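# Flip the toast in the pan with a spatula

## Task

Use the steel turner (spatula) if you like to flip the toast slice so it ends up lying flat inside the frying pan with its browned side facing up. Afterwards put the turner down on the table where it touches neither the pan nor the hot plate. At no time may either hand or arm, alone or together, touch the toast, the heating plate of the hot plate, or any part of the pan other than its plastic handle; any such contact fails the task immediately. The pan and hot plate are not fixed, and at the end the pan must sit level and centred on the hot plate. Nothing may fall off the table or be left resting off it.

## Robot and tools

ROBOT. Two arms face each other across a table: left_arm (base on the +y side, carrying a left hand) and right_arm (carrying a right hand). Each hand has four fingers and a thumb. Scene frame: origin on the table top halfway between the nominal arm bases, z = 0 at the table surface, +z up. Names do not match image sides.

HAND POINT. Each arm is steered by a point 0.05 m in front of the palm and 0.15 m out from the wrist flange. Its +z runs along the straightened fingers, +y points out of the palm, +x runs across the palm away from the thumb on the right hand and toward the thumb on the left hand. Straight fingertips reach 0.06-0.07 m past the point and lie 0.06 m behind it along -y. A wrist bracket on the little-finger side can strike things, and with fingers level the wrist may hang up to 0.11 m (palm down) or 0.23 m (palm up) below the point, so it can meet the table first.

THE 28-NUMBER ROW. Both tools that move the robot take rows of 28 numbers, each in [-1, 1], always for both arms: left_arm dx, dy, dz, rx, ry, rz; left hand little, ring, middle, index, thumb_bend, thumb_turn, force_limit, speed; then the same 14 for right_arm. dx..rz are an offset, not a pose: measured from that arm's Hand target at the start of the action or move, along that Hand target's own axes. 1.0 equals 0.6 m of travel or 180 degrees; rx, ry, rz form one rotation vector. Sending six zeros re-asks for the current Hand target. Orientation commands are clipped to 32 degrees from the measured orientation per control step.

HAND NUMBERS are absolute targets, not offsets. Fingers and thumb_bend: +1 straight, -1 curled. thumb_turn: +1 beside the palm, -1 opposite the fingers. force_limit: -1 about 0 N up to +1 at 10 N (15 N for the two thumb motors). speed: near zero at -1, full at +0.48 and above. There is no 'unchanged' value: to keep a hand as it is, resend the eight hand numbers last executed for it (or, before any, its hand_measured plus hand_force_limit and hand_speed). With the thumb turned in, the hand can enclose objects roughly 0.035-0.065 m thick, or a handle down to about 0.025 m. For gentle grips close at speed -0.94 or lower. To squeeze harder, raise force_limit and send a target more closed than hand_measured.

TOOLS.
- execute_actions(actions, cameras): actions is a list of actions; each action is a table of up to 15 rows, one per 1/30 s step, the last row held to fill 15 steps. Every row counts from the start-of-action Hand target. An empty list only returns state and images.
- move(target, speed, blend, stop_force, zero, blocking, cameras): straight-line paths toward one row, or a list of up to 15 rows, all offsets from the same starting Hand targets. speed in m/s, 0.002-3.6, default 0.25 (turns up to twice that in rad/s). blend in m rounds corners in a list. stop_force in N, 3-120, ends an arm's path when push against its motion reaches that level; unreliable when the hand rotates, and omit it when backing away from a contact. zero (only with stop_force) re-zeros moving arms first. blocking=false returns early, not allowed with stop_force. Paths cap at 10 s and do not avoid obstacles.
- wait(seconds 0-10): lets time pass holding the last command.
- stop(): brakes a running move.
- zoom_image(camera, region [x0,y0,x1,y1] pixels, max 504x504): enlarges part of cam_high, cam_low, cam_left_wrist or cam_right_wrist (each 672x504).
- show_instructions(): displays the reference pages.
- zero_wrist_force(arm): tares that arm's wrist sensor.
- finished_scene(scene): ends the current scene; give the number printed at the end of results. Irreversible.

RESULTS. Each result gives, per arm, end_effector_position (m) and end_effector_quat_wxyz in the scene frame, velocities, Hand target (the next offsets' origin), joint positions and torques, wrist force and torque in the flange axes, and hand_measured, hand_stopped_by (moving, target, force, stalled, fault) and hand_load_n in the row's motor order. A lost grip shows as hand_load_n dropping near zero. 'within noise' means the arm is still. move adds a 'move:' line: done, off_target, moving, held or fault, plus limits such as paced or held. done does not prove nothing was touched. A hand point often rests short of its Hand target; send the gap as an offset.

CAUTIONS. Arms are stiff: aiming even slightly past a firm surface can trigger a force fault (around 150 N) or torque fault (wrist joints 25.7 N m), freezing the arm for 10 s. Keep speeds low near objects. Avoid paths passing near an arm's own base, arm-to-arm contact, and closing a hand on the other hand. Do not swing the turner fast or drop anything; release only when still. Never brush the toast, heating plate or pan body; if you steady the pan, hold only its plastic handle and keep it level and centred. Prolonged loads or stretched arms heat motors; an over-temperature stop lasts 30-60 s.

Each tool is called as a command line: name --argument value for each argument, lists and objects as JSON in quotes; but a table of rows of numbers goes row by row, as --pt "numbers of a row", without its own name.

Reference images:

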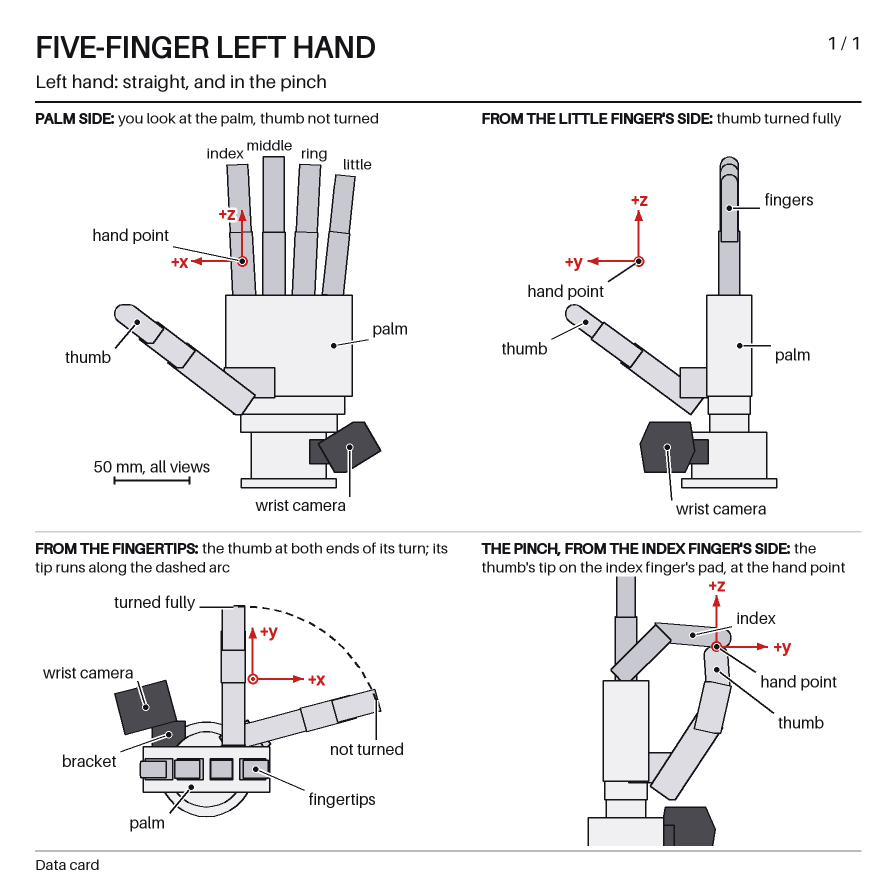

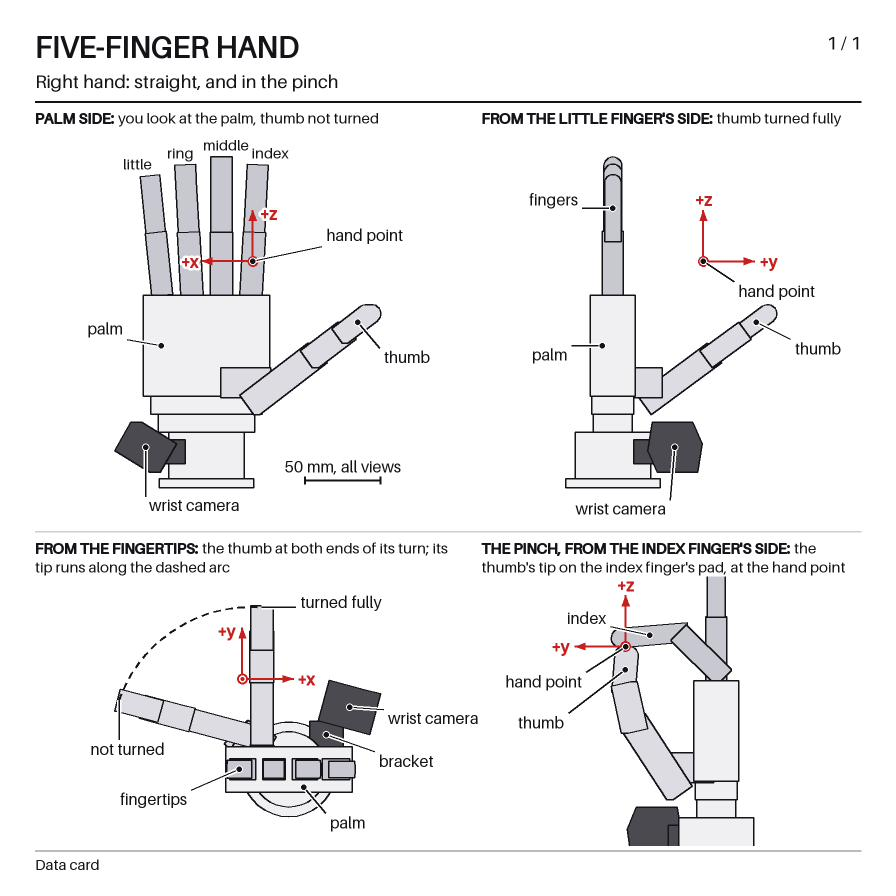

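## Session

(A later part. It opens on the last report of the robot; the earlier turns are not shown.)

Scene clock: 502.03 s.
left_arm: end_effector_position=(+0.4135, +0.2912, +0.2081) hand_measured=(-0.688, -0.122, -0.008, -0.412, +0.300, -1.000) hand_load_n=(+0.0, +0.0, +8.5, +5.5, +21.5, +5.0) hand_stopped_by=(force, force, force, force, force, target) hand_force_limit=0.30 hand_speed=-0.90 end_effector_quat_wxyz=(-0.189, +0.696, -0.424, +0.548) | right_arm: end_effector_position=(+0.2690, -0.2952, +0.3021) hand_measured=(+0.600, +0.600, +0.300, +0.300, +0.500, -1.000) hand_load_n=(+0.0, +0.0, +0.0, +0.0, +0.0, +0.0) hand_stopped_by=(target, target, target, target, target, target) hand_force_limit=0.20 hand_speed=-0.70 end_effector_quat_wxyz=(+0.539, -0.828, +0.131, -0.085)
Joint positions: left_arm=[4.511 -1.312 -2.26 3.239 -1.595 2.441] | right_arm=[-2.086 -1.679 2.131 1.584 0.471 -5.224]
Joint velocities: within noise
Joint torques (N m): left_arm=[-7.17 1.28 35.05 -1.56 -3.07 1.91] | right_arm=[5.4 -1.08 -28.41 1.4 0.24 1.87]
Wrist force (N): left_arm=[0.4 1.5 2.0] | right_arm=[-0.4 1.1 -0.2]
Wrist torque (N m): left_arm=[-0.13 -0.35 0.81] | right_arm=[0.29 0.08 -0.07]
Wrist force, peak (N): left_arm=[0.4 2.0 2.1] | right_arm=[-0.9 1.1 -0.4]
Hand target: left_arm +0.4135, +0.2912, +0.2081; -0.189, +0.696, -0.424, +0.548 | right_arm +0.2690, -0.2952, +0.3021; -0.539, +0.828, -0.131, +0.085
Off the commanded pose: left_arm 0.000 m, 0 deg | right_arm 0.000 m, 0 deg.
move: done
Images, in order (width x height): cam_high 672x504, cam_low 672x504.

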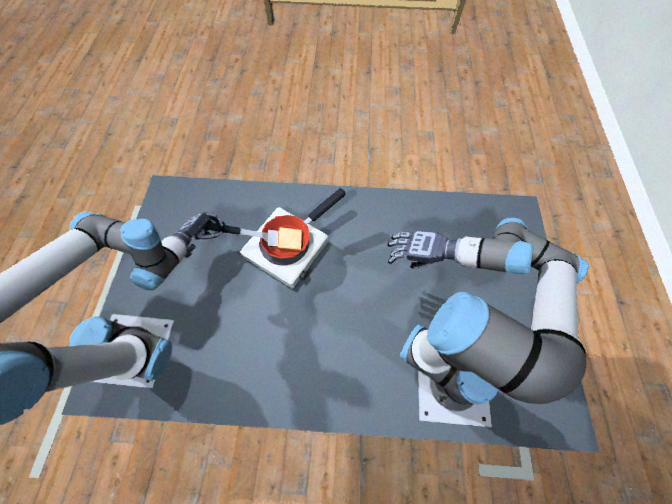

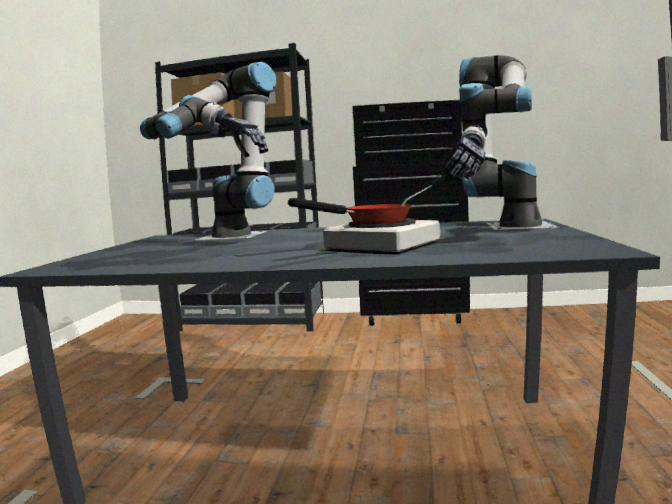

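move --target '[0.0807,-0.0102,0.0012,-0.0041,-0.0264,0.0487,-0.92,-0.92,-0.55,-0.6,-0.45,-1,0.3,-0.9,0,0,0,0,0,0,0.6,0.6,0.3,0.3,0.5,-1,0.2,-0.7]' --speed 0.03 --cameras '["cam_high","cam_low"]'

zoom_image --camera "cam_high" --region '[240, 200, 320, 280]'

zoom_image --camera "cam_low" --region '[335, 160, 455, 240]'

Scene clock: 512.47 s.
left_arm: end_effector_position=(+0.4184, +0.2560, +0.2415) hand_measured=(-0.688, -0.122, -0.008, -0.412, +0.300, -1.000) hand_load_n=(+0.5, +0.0, +8.5, +5.5, +21.0, +5.5) hand_stopped_by=(force, force, force, force, force, target) hand_force_limit=0.30 hand_speed=-0.90 end_effector_quat_wxyz=(-0.243, +0.685, -0.471, +0.500) | right_arm: end_effector_position=(+0.2690, -0.2952, +0.3021) hand_measured=(+0.600, +0.600, +0.300, +0.300, +0.500, -1.000) hand_load_n=(+0.0, +0.0, +0.0, +0.0, +0.0, +0.0) hand_stopped_by=(target, target, target, target, target, target) hand_force_limit=0.20 hand_speed=-0.70 end_effector_quat_wxyz=(+0.539, -0.828, +0.131, -0.085)
Joint positions: left_arm=[4.303 -1.418 -2.034 3.044 -1.846 2.508] | right_arm=[-2.086 -1.679 2.131 1.584 0.471 -5.224]
Joint velocities: within noise
Joint torques (N m): left_arm=[-8.55 3.93 34.21 -2.3 -2.81 2.17] | right_arm=[5.36 -1.1 -28.57 1.42 0.29 1.8]
Wrist force (N): left_arm=[0.2 0.0 1.4] | right_arm=[-0.8 0.7 -0.1]
Wrist torque (N m): left_arm=[-0.12 -0.13 0.60] | right_arm=[0.22 0.12 -0.10]
Wrist force, peak (N): left_arm=[0.4 1.3 2.3] | right_arm=[-0.8 1.2 -0.3]
Hand target: left_arm +0.4184, +0.2559, +0.2415; -0.243, +0.685, -0.471, +0.500 | right_arm +0.2690, -0.2952, +0.3021; -0.539, +0.828, -0.131, +0.085
Off the commanded pose: left_arm 0.000 m, 0 deg | right_arm 0.000 m, 0 deg.
move: done
Images, in order (width x height): cam_high 672x504, cam_low 672x504.

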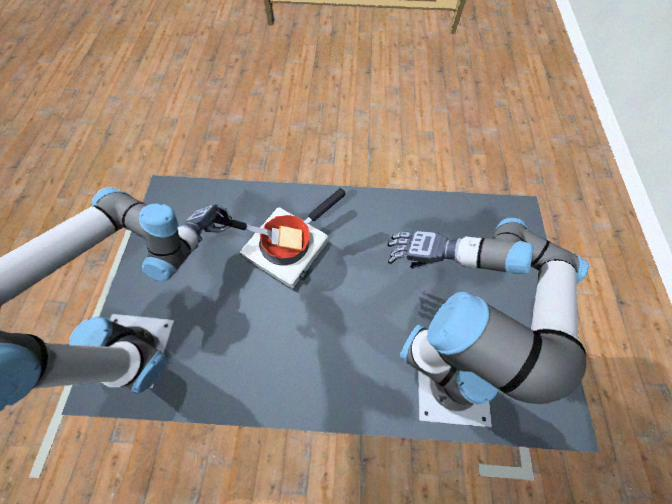

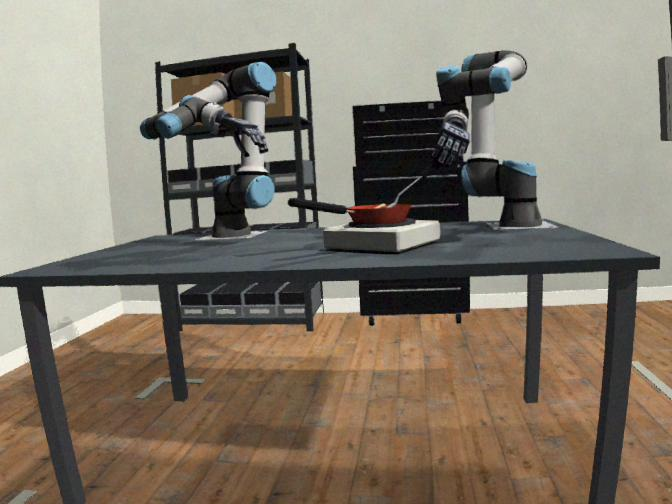

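Scaled by 6.300.

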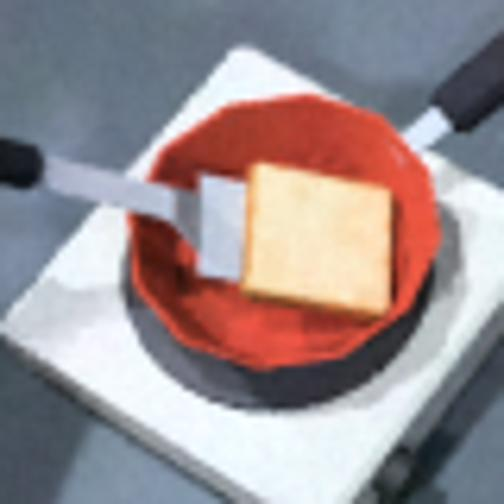

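Scaled by 4.200.

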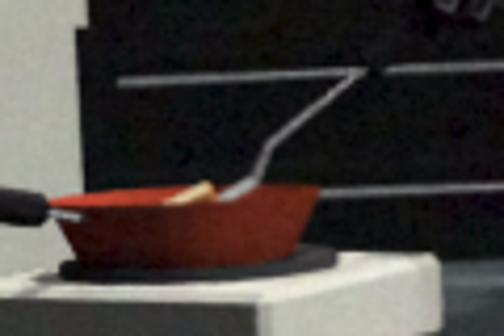

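move --target '[0.071,-0.0113,-0.0005,-0.0032,-0.0211,0.039,-0.92,-0.92,-0.55,-0.6,-0.45,-1,0.3,-0.9,0,0,0,0,0,0,0.6,0.6,0.3,0.3,0.5,-1,0.2,-0.7]' --speed 0.03 --cameras '["cam_high","cam_low"]'

zoom_image --camera "cam_high" --region '[240, 200, 320, 280]'

zoom_image --camera "cam_low" --region '[335, 160, 455, 240]'

Scene clock: 519.60 s.
left_arm: end_effector_position=(+0.4233, +0.2211, +0.2665) hand_measured=(-0.688, -0.122, -0.008, -0.412, +0.300, -1.000) hand_load_n=(+0.5, +0.0, +8.5, +5.5, +21.0, +5.0) hand_stopped_by=(force, force, force, force, force, target) hand_force_limit=0.30 hand_speed=-0.90 end_effector_quat_wxyz=(-0.285, +0.672, -0.506, +0.459) | right_arm: end_effector_position=(+0.2690, -0.2952, +0.3021) hand_measured=(+0.600, +0.600, +0.300, +0.300, +0.500, -1.000) hand_load_n=(+0.0, +0.0, +0.0, +0.0, +0.0, +0.0) hand_stopped_by=(target, target, target, target, target, target) hand_force_limit=0.20 hand_speed=-0.70 end_effector_quat_wxyz=(+0.539, -0.828, +0.131, -0.085)
Joint positions: left_arm=[4.157 -1.539 -1.828 2.884 -2.026 2.546] | right_arm=[-2.086 -1.679 2.131 1.584 0.471 -5.224]
Joint velocities: within noise
Joint torques (N m): left_arm=[-7.24 10.65 33.41 -2.26 -2.71 2.63] | right_arm=[5.54 -1.25 -28.06 1.49 0.25 1.91]
Wrist force (N): left_arm=[0.2 -0.7 1.0] | right_arm=[-0.6 0.8 -0.1]
Wrist torque (N m): left_arm=[-0.12 -0.14 0.51] | right_arm=[0.25 0.09 -0.08]
Wrist force, peak (N): left_arm=[0.8 -0.7 1.4] | right_arm=[-0.6 1.2 -0.6]
Hand target: left_arm +0.4233, +0.2211, +0.2665; -0.285, +0.672, -0.506, +0.459 | right_arm +0.2690, -0.2952, +0.3021; -0.539, +0.828, -0.131, +0.085
Off the commanded pose: left_arm 0.000 m, 0 deg | right_arm 0.000 m, 0 deg.
move: done
Images, in order (width x height): cam_high 672x504, cam_low 672x504.

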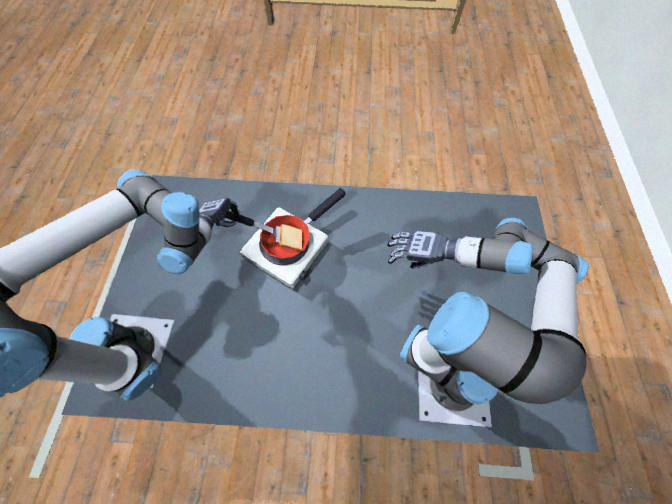

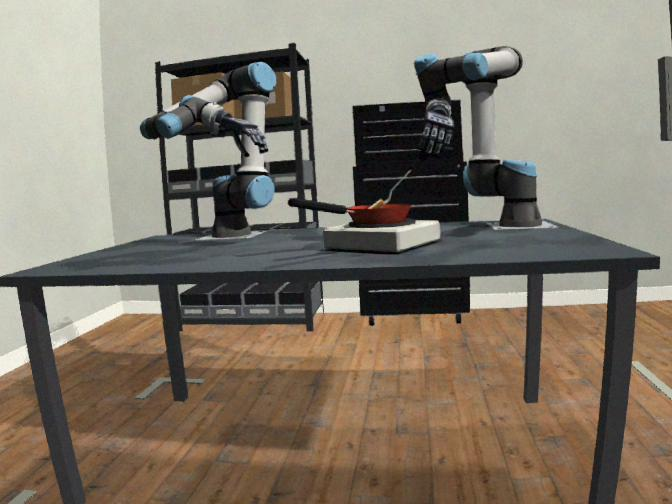

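Scaled by 6.300.

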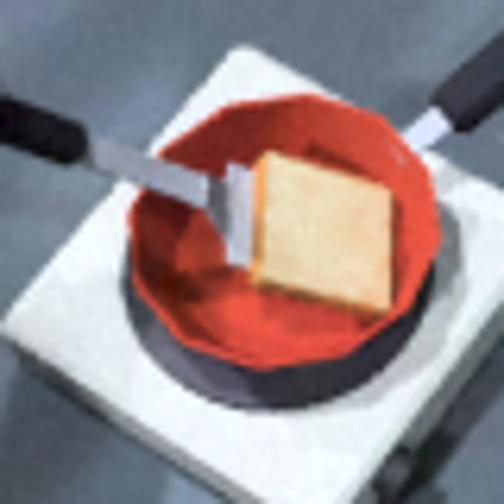

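Scaled by 4.200.

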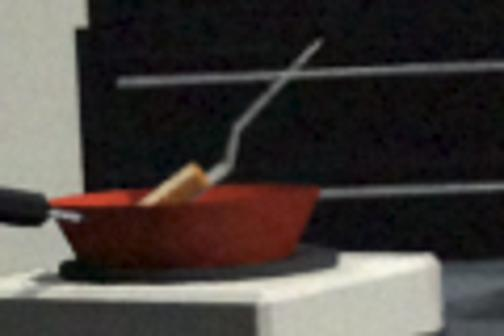

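move --target '[0.0832,-0.0197,-0.0038,-0.0041,-0.0264,0.0487,-0.92,-0.92,-0.55,-0.6,-0.45,-1,0.3,-0.9,0,0,0,0,0,0,0.6,0.6,0.3,0.3,0.5,-1,0.2,-0.7]' --speed 0.03 --cameras '["cam_high","cam_low"]'

zoom_image --camera "cam_high" --region '[240, 200, 320, 280]'

zoom_image --camera "cam_low" --region '[335, 160, 455, 240]'

Scene clock: 528.17 s.
left_arm: end_effector_position=(+0.4295, +0.1781, +0.2938) hand_measured=(-0.688, -0.122, -0.008, -0.412, +0.300, -1.000) hand_load_n=(+0.5, +0.0, +8.5, +6.0, +21.0, +5.0) hand_stopped_by=(force, force, force, force, force, target) hand_force_limit=0.30 hand_speed=-0.90 end_effector_quat_wxyz=(-0.336, +0.652, -0.547, +0.404) | right_arm: end_effector_position=(+0.2690, -0.2952, +0.3021) hand_measured=(+0.600, +0.600, +0.300, +0.300, +0.500, -1.000) hand_load_n=(+0.0, +0.0, -0.5, +0.0, +0.0, +0.0) hand_stopped_by=(target, target, target, target, target, target) hand_force_limit=0.20 hand_speed=-0.70 end_effector_quat_wxyz=(+0.539, -0.828, +0.131, -0.085)
Joint positions: left_arm=[4.02 -1.708 -1.554 2.671 -2.206 2.583] | right_arm=[-2.086 -1.679 2.131 1.584 0.471 -5.224]
Joint velocities: within noise
Joint torques (N m): left_arm=[-7.56 18.04 35.07 -3 -3.08 2.57] | right_arm=[5.79 -1.53 -28.07 1.5 0.25 1.88]
Wrist force (N): left_arm=[-0.1 -0.6 1.2] | right_arm=[-0.5 0.9 -0.3]
Wrist torque (N m): left_arm=[-0.14 -0.18 0.53] | right_arm=[0.27 0.09 -0.07]
Wrist force, peak (N): left_arm=[-0.1 -2.3 0.6] | right_arm=[-0.8 1.1 -0.5]
Hand target: left_arm +0.4295, +0.1781, +0.2939; -0.336, +0.652, -0.547, +0.404 | right_arm +0.2690, -0.2952, +0.3021; -0.539, +0.828, -0.131, +0.085
Off the commanded pose: left_arm 0.000 m, 0 deg | right_arm 0.000 m, 0 deg.
move: done
Images, in order (width x height): cam_high 672x504, cam_low 672x504.

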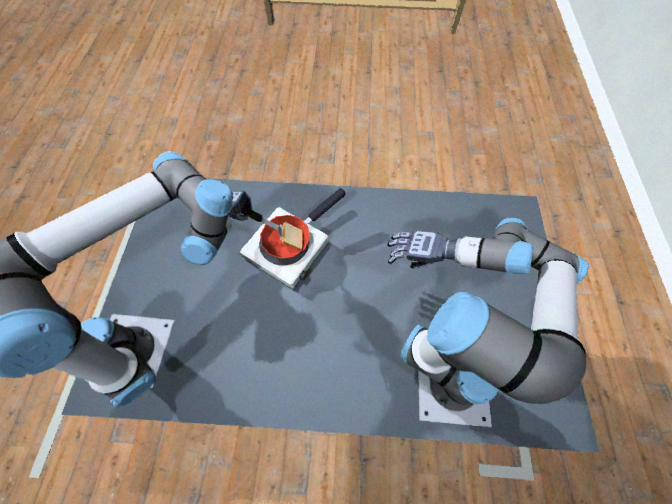

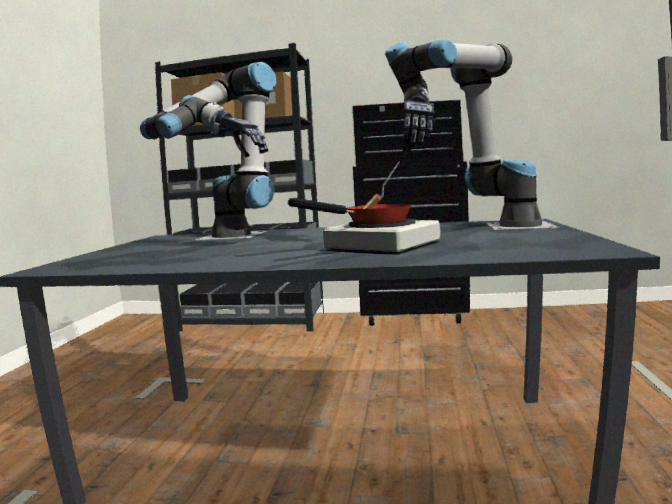

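Scaled by 6.300.

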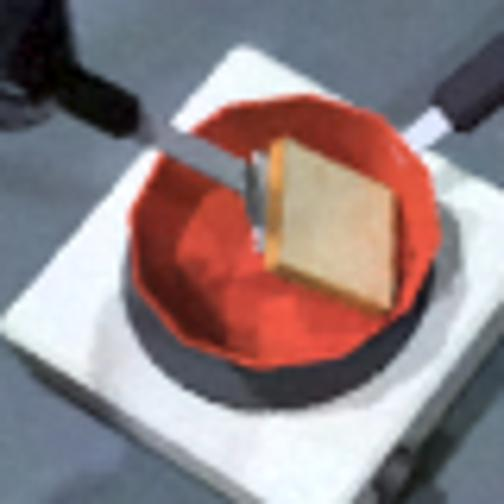

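Scaled by 4.200.

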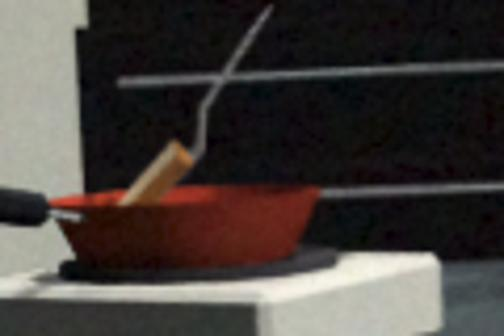

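move --target '[0.0808,-0.0252,-0.0077,-0.0041,-0.0264,0.0487,-0.92,-0.92,-0.55,-0.6,-0.45,-1,0.3,-0.9,0,0,0,0,0,0,0.6,0.6,0.3,0.3,0.5,-1,0.2,-0.7]' --speed 0.03 --cameras '["cam_high","cam_low"]'

zoom_image --camera "cam_high" --region '[240, 200, 320, 280]'

zoom_image --camera "cam_low" --region '[335, 160, 455, 240]'

Scene clock: 536.67 s.
left_arm: end_effector_position=(+0.4357, +0.1331, +0.3170) hand_measured=(-0.688, -0.122, -0.008, -0.412, +0.300, -1.000) hand_load_n=(+0.5, +0.0, +8.5, +5.5, +21.0, +5.5) hand_stopped_by=(force, force, force, force, force, target) hand_force_limit=0.30 hand_speed=-0.90 end_effector_quat_wxyz=(-0.384, +0.627, -0.583, +0.347) | right_arm: end_effector_position=(+0.2690, -0.2952, +0.3021) hand_measured=(+0.600, +0.600, +0.300, +0.300, +0.500, -1.000) hand_load_n=(+0.0, +0.0, +0.0, +0.0, +0.0, +0.0) hand_stopped_by=(target, target, target, target, target, target) hand_force_limit=0.20 hand_speed=-0.70 end_effector_quat_wxyz=(+0.539, -0.828, +0.131, -0.085)
Joint positions: left_arm=[3.915 -1.904 -1.242 2.43 -2.354 2.606] | right_arm=[-2.086 -1.679 2.131 1.584 0.471 -5.224]
Joint velocities: within noise
Joint torques (N m): left_arm=[-7.09 25.73 33.77 -2.87 -3.54 -1.01] | right_arm=[5.43 -1.4 -28.2 1.44 0.23 1.93]
Wrist force (N): left_arm=[-0.1 1.0 1.7] | right_arm=[-0.5 0.8 -0.5]
Wrist torque (N m): left_arm=[-0.23 -0.08 0.53] | right_arm=[0.27 0.09 -0.07]
Wrist force, peak (N): left_arm=[0.5 1.3 2.2] | right_arm=[-0.9 1.0 -0.5]
Hand target: left_arm +0.4357, +0.1331, +0.3170; -0.384, +0.627, -0.583, +0.347 | right_arm +0.2690, -0.2952, +0.3021; -0.539, +0.828, -0.131, +0.085
Off the commanded pose: left_arm 0.000 m, 0 deg | right_arm 0.000 m, 0 deg.
move: done
Images, in order (width x height): cam_high 672x504, cam_low 672x504.

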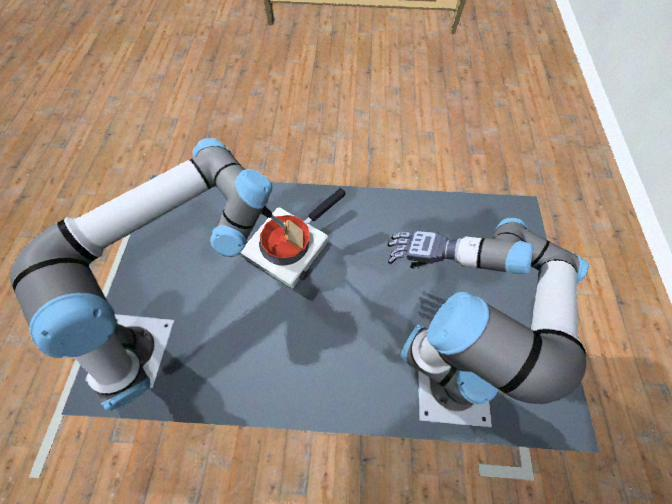

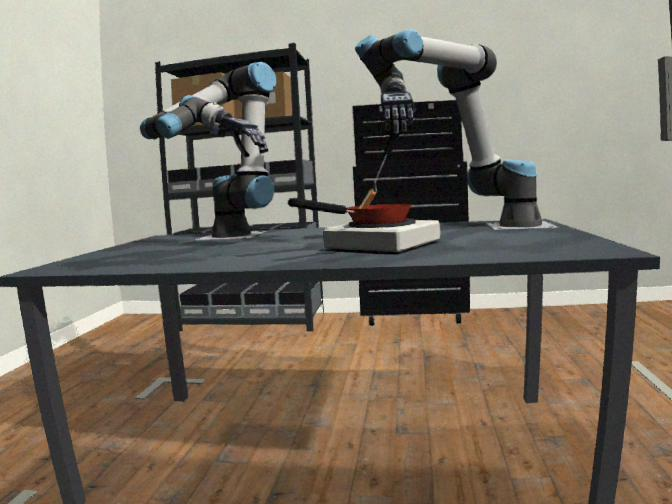

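Scaled by 6.300.

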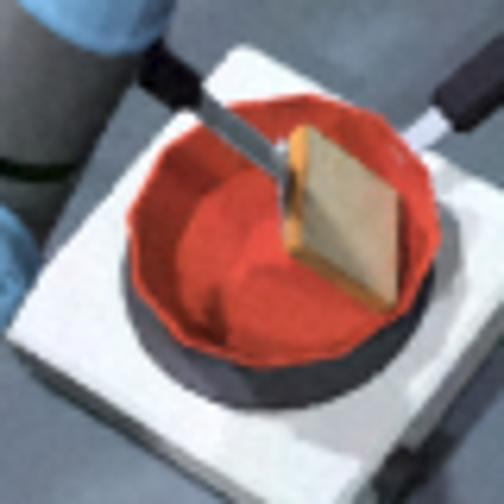

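Scaled by 4.200.

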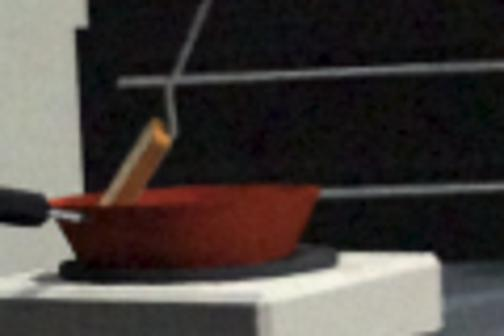

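move --target '[0.0907,-0.0317,-0.0106,-0.0049,-0.0317,0.0585,-0.92,-0.92,-0.55,-0.6,-0.45,-1,0.3,-0.9,0,0,0,0,0,0,0.6,0.6,0.3,0.3,0.5,-1,0.2,-0.7]' --speed 0.03 --cameras '["cam_high","cam_low"]'

zoom_image --camera "cam_high" --region '[240, 200, 320, 280]'

zoom_image --camera "cam_low" --region '[335, 160, 455, 240]'

Scene clock: 546.80 s.
left_arm: end_effector_position=(+0.4432, +0.0789, +0.3361) hand_measured=(-0.688, -0.122, -0.008, -0.412, +0.300, -1.000) hand_load_n=(+0.0, +0.0, +8.5, +6.0, +21.0, +5.5) hand_stopped_by=(force, force, force, force, force, target) hand_force_limit=0.30 hand_speed=-0.90 end_effector_quat_wxyz=(-0.438, +0.590, -0.621, +0.274) | right_arm: end_effector_position=(+0.2690, -0.2952, +0.3021) hand_measured=(+0.600, +0.600, +0.300, +0.300, +0.500, -1.000) hand_load_n=(+0.0, +0.0, +0.0, +0.0, +0.0, +0.0) hand_stopped_by=(target, target, target, target, target, target) hand_force_limit=0.20 hand_speed=-0.70 end_effector_quat_wxyz=(+0.539, -0.828, +0.131, -0.085)
Joint positions: left_arm=[3.822 -2.192 -0.78 2.082 -2.497 2.614] | right_arm=[-2.086 -1.679 2.131 1.584 0.471 -5.224]
Joint velocities: within noise
Joint torques (N m): left_arm=[-7.42 35.49 35.34 -3.49 -4.01 -2.72] | right_arm=[5.39 -1.42 -28.22 1.5 0.28 1.87]
Wrist force (N): left_arm=[0.1 0.8 1.9] | right_arm=[-0.7 0.9 -0.4]
Wrist torque (N m): left_arm=[-0.25 -0.05 0.47] | right_arm=[0.27 0.12 -0.09]
Wrist force, peak (N): left_arm=[0.0 1.4 2.5] | right_arm=[-0.6 1.2 -0.5]
Hand target: left_arm +0.4433, +0.0788, +0.3361; -0.438, +0.590, -0.621, +0.274 | right_arm +0.2690, -0.2952, +0.3021; -0.539, +0.828, -0.131, +0.085
Off the commanded pose: left_arm 0.000 m, 0 deg | right_arm 0.000 m, 0 deg.
move: done
Images, in order (width x height): cam_high 672x504, cam_low 672x504.

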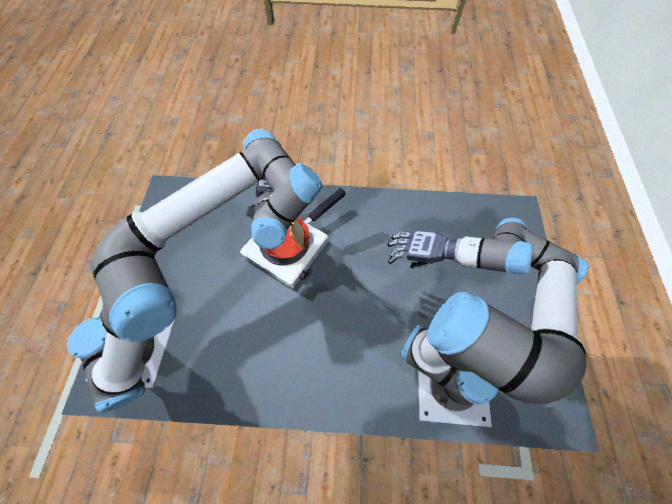

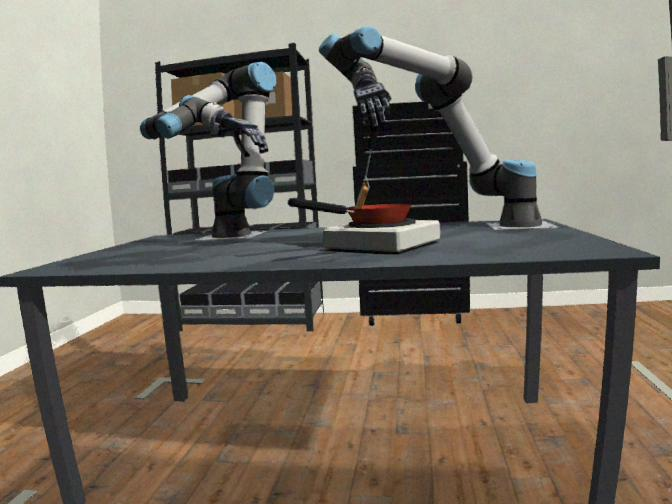

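Scaled by 6.300.

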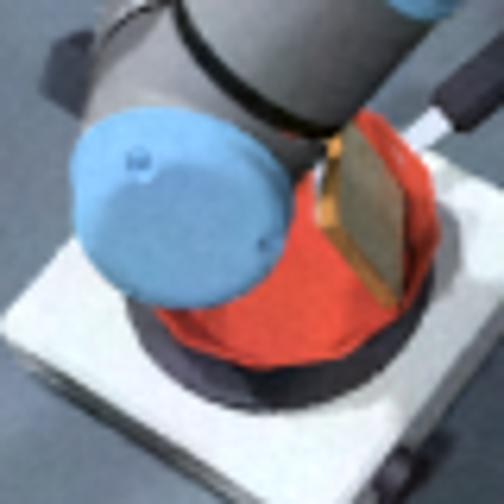

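Scaled by 4.200.

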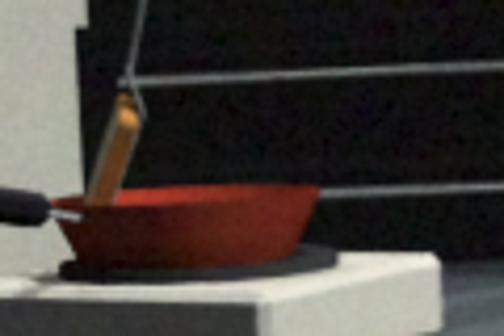

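move --target '[0.105,-0.0348,-0.0117,-0.0057,-0.037,0.0682,-0.92,-0.92,-0.55,-0.6,-0.45,-1,0.3,-0.9,0,0,0,0,0,0,0.6,0.6,0.3,0.3,0.5,-1,0.2,-0.7]' --speed 0.03 --cameras '["cam_high","cam_low"]'

zoom_image --camera "cam_high" --region '[240, 200, 320, 280]'

zoom_image --camera "cam_low" --region '[335, 160, 455, 240]'

Scene clock: 555.63 s.
left_arm: end_effector_position=(+0.4486, +0.0388, +0.3399) hand_measured=(-0.688, -0.122, -0.008, -0.412, +0.300, -1.000) hand_load_n=(+0.0, +0.0, +9.0, +6.0, +21.0, +6.0) hand_stopped_by=(force, force, force, force, force, target) hand_force_limit=0.30 hand_speed=-0.90 end_effector_quat_wxyz=(-0.473, +0.558, -0.644, +0.223) | right_arm: end_effector_position=(+0.2690, -0.2952, +0.3021) hand_measured=(+0.600, +0.600, +0.300, +0.300, +0.500, -1.000) hand_load_n=(+0.0, +0.0, +0.0, +0.0, +0.0, +0.0) hand_stopped_by=(target, target, target, target, target, target) hand_force_limit=0.20 hand_speed=-0.70 end_effector_quat_wxyz=(+0.539, -0.828, +0.131, -0.085)
Joint positions: left_arm=[3.77 -2.532 -0.19 1.7 -2.582 2.613] | right_arm=[-2.086 -1.679 2.131 1.584 0.471 -5.224]
Joint velocities: within noise
Joint torques (N m): left_arm=[8.13 58.31 5.68 1.21 1.5 1.7] | right_arm=[5.46 -1.71 -27.89 1.55 0.24 1.9]
Wrist force (N): left_arm=[0.1 0.8 2.4] | right_arm=[-0.6 0.7 -0.4]
Wrist torque (N m): left_arm=[-0.26 -0.06 0.38] | right_arm=[0.26 0.11 -0.09]
Wrist force, peak (N): left_arm=[1.9 2.1 3.1] | right_arm=[-0.7 1.1 -0.6]
Hand target: left_arm +0.4486, +0.0388, +0.3399; +0.473, -0.558, +0.644, -0.223 (not the last commanded pose) | right_arm +0.2690, -0.2952, +0.3021; -0.539, +0.828, -0.131, +0.085
Off the commanded pose: left_arm 0.026 m, 6 deg | right_arm 0.000 m, 0 deg.
move: held (left_arm; a check stopped the path); limits=held
pose unreachable (left arm): on one or more control steps of this call, first in action 0 (counted from 0), this arm could not follow its commanded pose, so it was not sent that pose on those steps. It may still have moved: this result reports where it is.
cause: moving toward the commanded pose would bring two parts of the arm too close to each other (joints 4 (wrist 1) to 6 (wrist 3) lie between them).
Images, in order (width x height): cam_high 672x504, cam_low 672x504.

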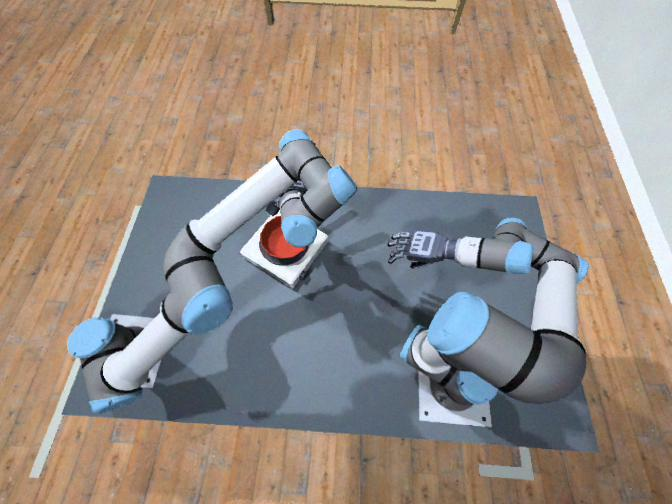

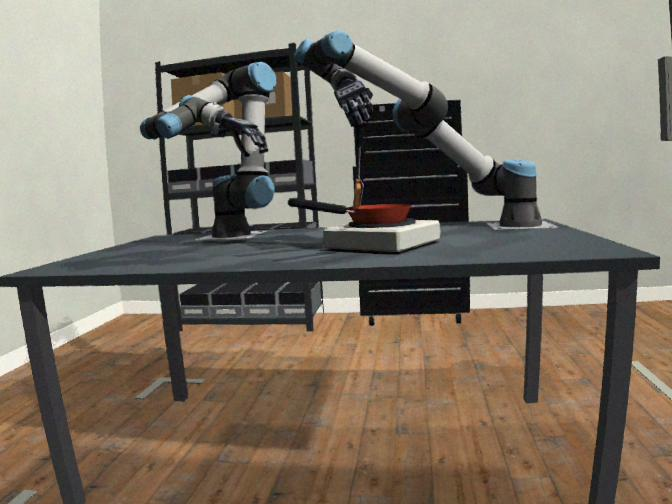

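Scaled by 6.300.

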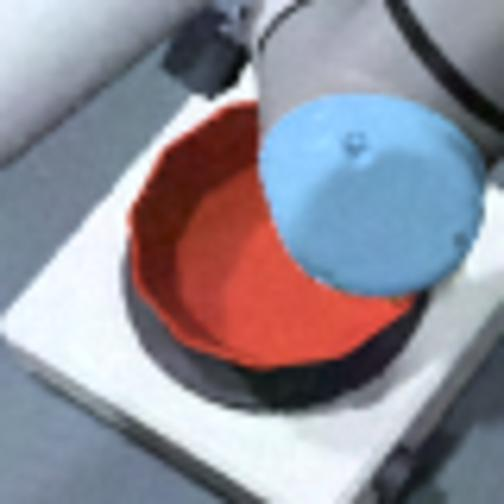

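Scaled by 4.200.

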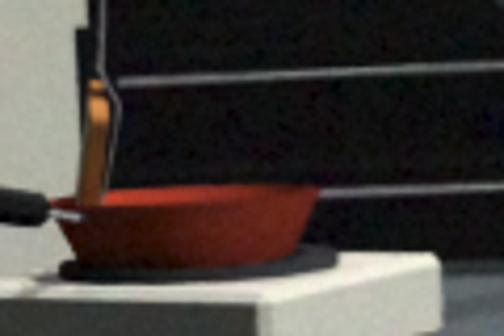

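move --target '[-0.018,-0.0408,-0.0226,0.024,0.0544,0.0302,-0.92,-0.92,-0.55,-0.6,-0.45,-1,0.3,-0.9,0,0,0,0,0,0,0.6,0.6,0.3,0.3,0.5,-1,0.2,-0.7]' --speed 0.03 --cameras '["cam_high","cam_low"]'

zoom_image --camera "cam_low" --region '[335, 160, 455, 240]'

Scene clock: 584.33 s.
left_arm: end_effector_position=(+0.4486, +0.0388, +0.3699) hand_measured=(-0.688, -0.122, -0.008, -0.412, +0.300, -1.000) hand_load_n=(+0.5, +0.0, +8.5, +6.0, +21.0, +6.0) hand_stopped_by=(force, force, force, force, force, target) hand_force_limit=0.30 hand_speed=-0.90 end_effector_quat_wxyz=(-0.447, +0.487, -0.699, +0.271) | right_arm: end_effector_position=(+0.2690, -0.2952, +0.3021) hand_measured=(+0.600, +0.600, +0.300, +0.300, +0.500, -1.000) hand_load_n=(+0.0, -0.5, -0.5, +0.0, +0.0, +0.0) hand_stopped_by=(target, target, target, target, target, target) hand_force_limit=0.20 hand_speed=-0.70 end_effector_quat_wxyz=(+0.539, -0.828, +0.131, -0.085)
Joint positions: left_arm=[3.799 -2.299 -0.49 2.022 -2.431 2.928] | right_arm=[-2.086 -1.679 2.131 1.584 0.471 -5.224]
Joint velocities: within noise
Joint torques (N m): left_arm=[10.05 52.86 6.64 1.46 1.79 2.57] | right_arm=[5.61 -2.61 -28.11 1.73 0.13 1.96]
Wrist force (N): left_arm=[0.5 0.6 2.0] | right_arm=[-0.6 1.1 -0.3]
Wrist torque (N m): left_arm=[-0.28 -0.08 0.37] | right_arm=[0.29 0.10 -0.08]
Wrist force, peak (N): left_arm=[1.1 1.2 2.2] | right_arm=[-0.7 1.2 -0.6]
Hand target: left_arm +0.4486, +0.0388, +0.3699; +0.447, -0.487, +0.699, -0.271 | right_arm +0.2690, -0.2952, +0.3021; -0.539, +0.828, -0.131, +0.085
Off the commanded pose: left_arm 0.000 m, 0 deg | right_arm 0.000 m, 0 deg.
move: done
Images, in order (width x height): cam_high 672x504, cam_low 672x504.

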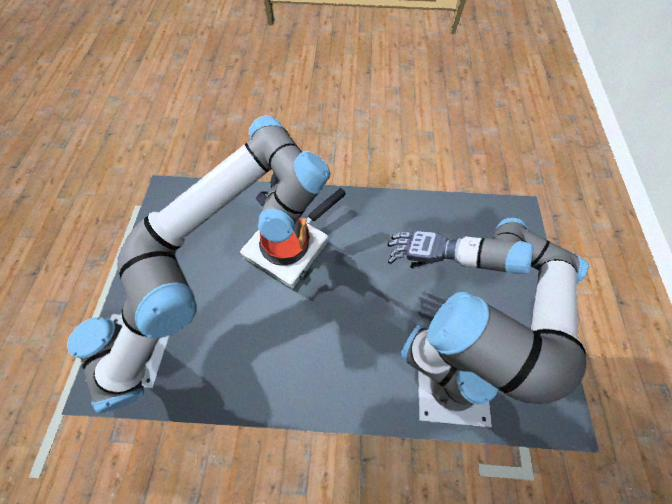

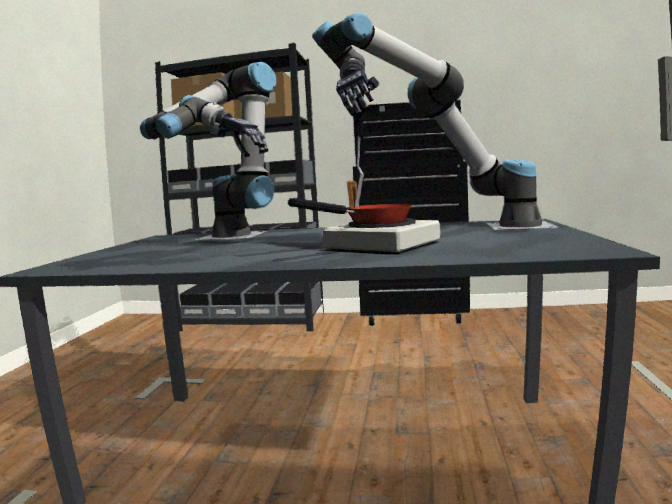

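Scaled by 4.200.

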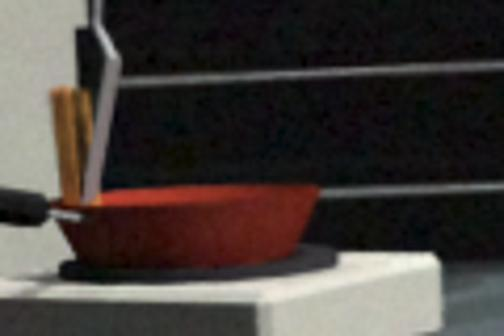

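zoom_image --camera "cam_high" --region '[250, 200, 330, 280]'

zoom_image --camera "cam_low" --region '[335, 165, 395, 225]'

Scaled by 6.300.

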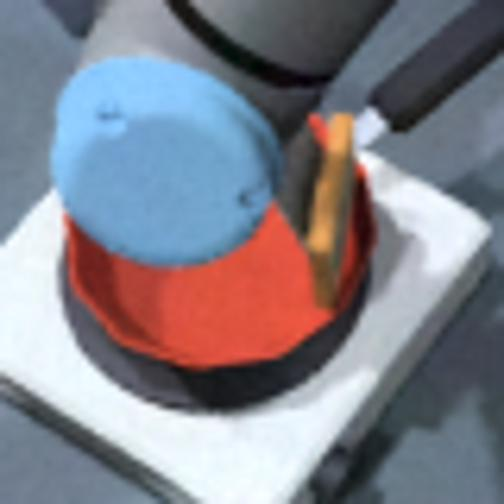

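Scaled by 8.400.

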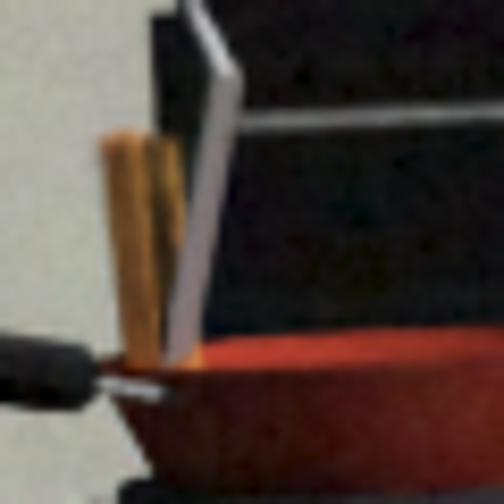

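move --pt "-0.009 -0.0204 -0.0113 0 0 0 -0.92 -0.92 -0.55 -0.6 -0.45 -1 0.3 -0.9 0 0 0 0 0 0 0.6 0.6 0.3 0.3 0.5 -1 0.2 -0.7" --pt "0.0209 -0.0349 -0.009 0 0 0 -0.92 -0.92 -0.55 -0.6 -0.45 -1 0.3 -0.9 0 0 0 0 0 0 0.6 0.6 0.3 0.3 0.5 -1 0.2 -0.7" --speed 0.03 --cameras '["cam_high","cam_low"]'

zoom_image --camera "cam_low" --region '[335, 165, 395, 225]'

zoom_image --camera "cam_high" --region '[250, 200, 330, 280]'

Scene clock: 595.93 s.
left_arm: end_effector_position=(+0.4513, +0.0193, +0.3846) hand_measured=(-0.688, -0.122, -0.008, -0.412, +0.300, -1.000) hand_load_n=(+0.5, +0.5, +9.0, +6.0, +21.0, +6.0) hand_stopped_by=(force, force, force, force, force, target) hand_force_limit=0.30 hand_speed=-0.90 end_effector_quat_wxyz=(-0.447, +0.487, -0.699, +0.273) | right_arm: end_effector_position=(+0.2690, -0.2952, +0.3021) hand_measured=(+0.600, +0.600, +0.300, +0.300, +0.500, -1.000) hand_load_n=(+0.0, +0.0, +0.0, +0.0, +0.0, +0.0) hand_stopped_by=(target, target, target, target, target, target) hand_force_limit=0.20 hand_speed=-0.70 end_effector_quat_wxyz=(+0.539, -0.828, +0.131, -0.085)
Joint positions: left_arm=[3.784 -2.49 -0.09 1.806 -2.441 2.915] | right_arm=[-2.086 -1.679 2.131 1.584 0.471 -5.224]
Joint velocities: within noise
Joint torques (N m): left_arm=[-7.97 41.36 31.15 -3.65 -3.89 -2.87] | right_arm=[5.5 -2.42 -27.87 1.75 0.2 1.82]
Wrist force (N): left_arm=[0.7 1.0 1.7] | right_arm=[-0.9 0.9 -0.4]
Wrist torque (N m): left_arm=[-0.19 -0.06 0.33] | right_arm=[0.27 0.14 -0.10]
Wrist force, peak (N): left_arm=[0.8 1.0 2.3] | right_arm=[-0.9 1.0 -0.6]
Hand target: left_arm +0.4515, +0.0190, +0.3849; +0.447, -0.487, +0.699, -0.271 | right_arm +0.2690, -0.2952, +0.3021; -0.539, +0.828, -0.131, +0.085
Off the commanded pose: left_arm 0.000 m, 0 deg | right_arm 0.000 m, 0 deg.
move: done
Images, in order (width x height): cam_high 672x504, cam_low 672x504.

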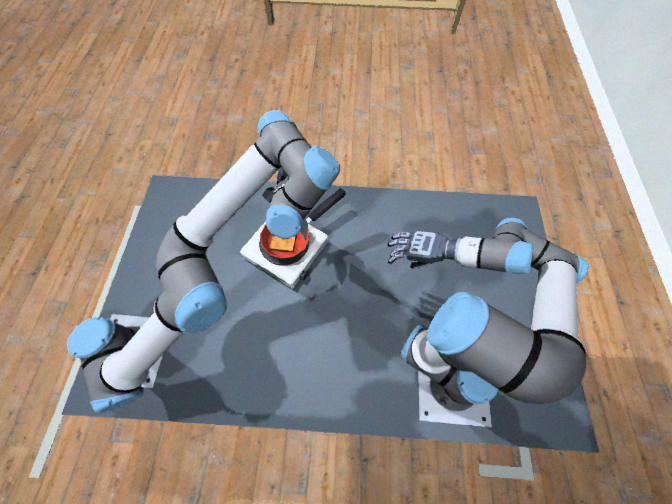

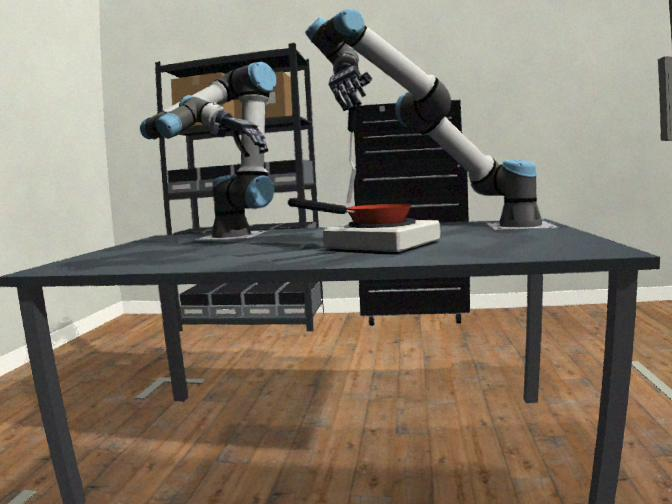

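Scaled by 8.400.

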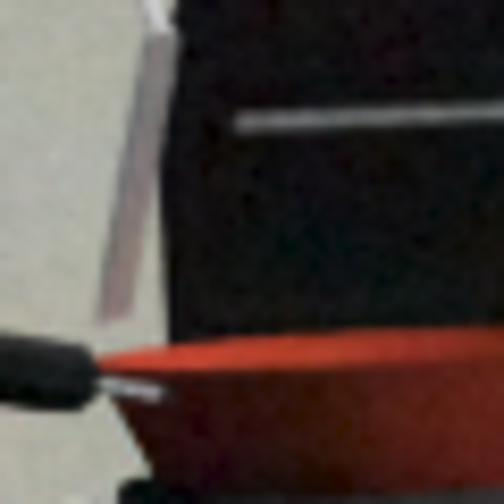

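Scaled by 6.300.

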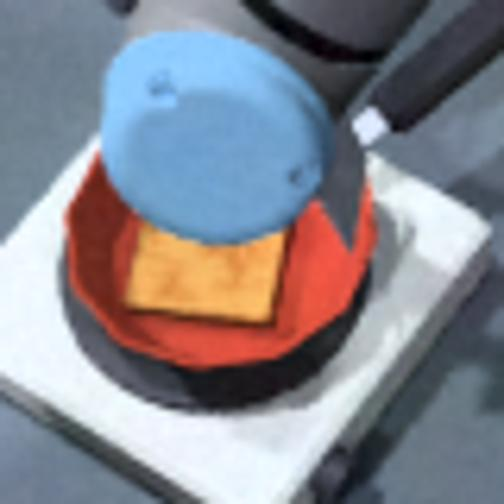

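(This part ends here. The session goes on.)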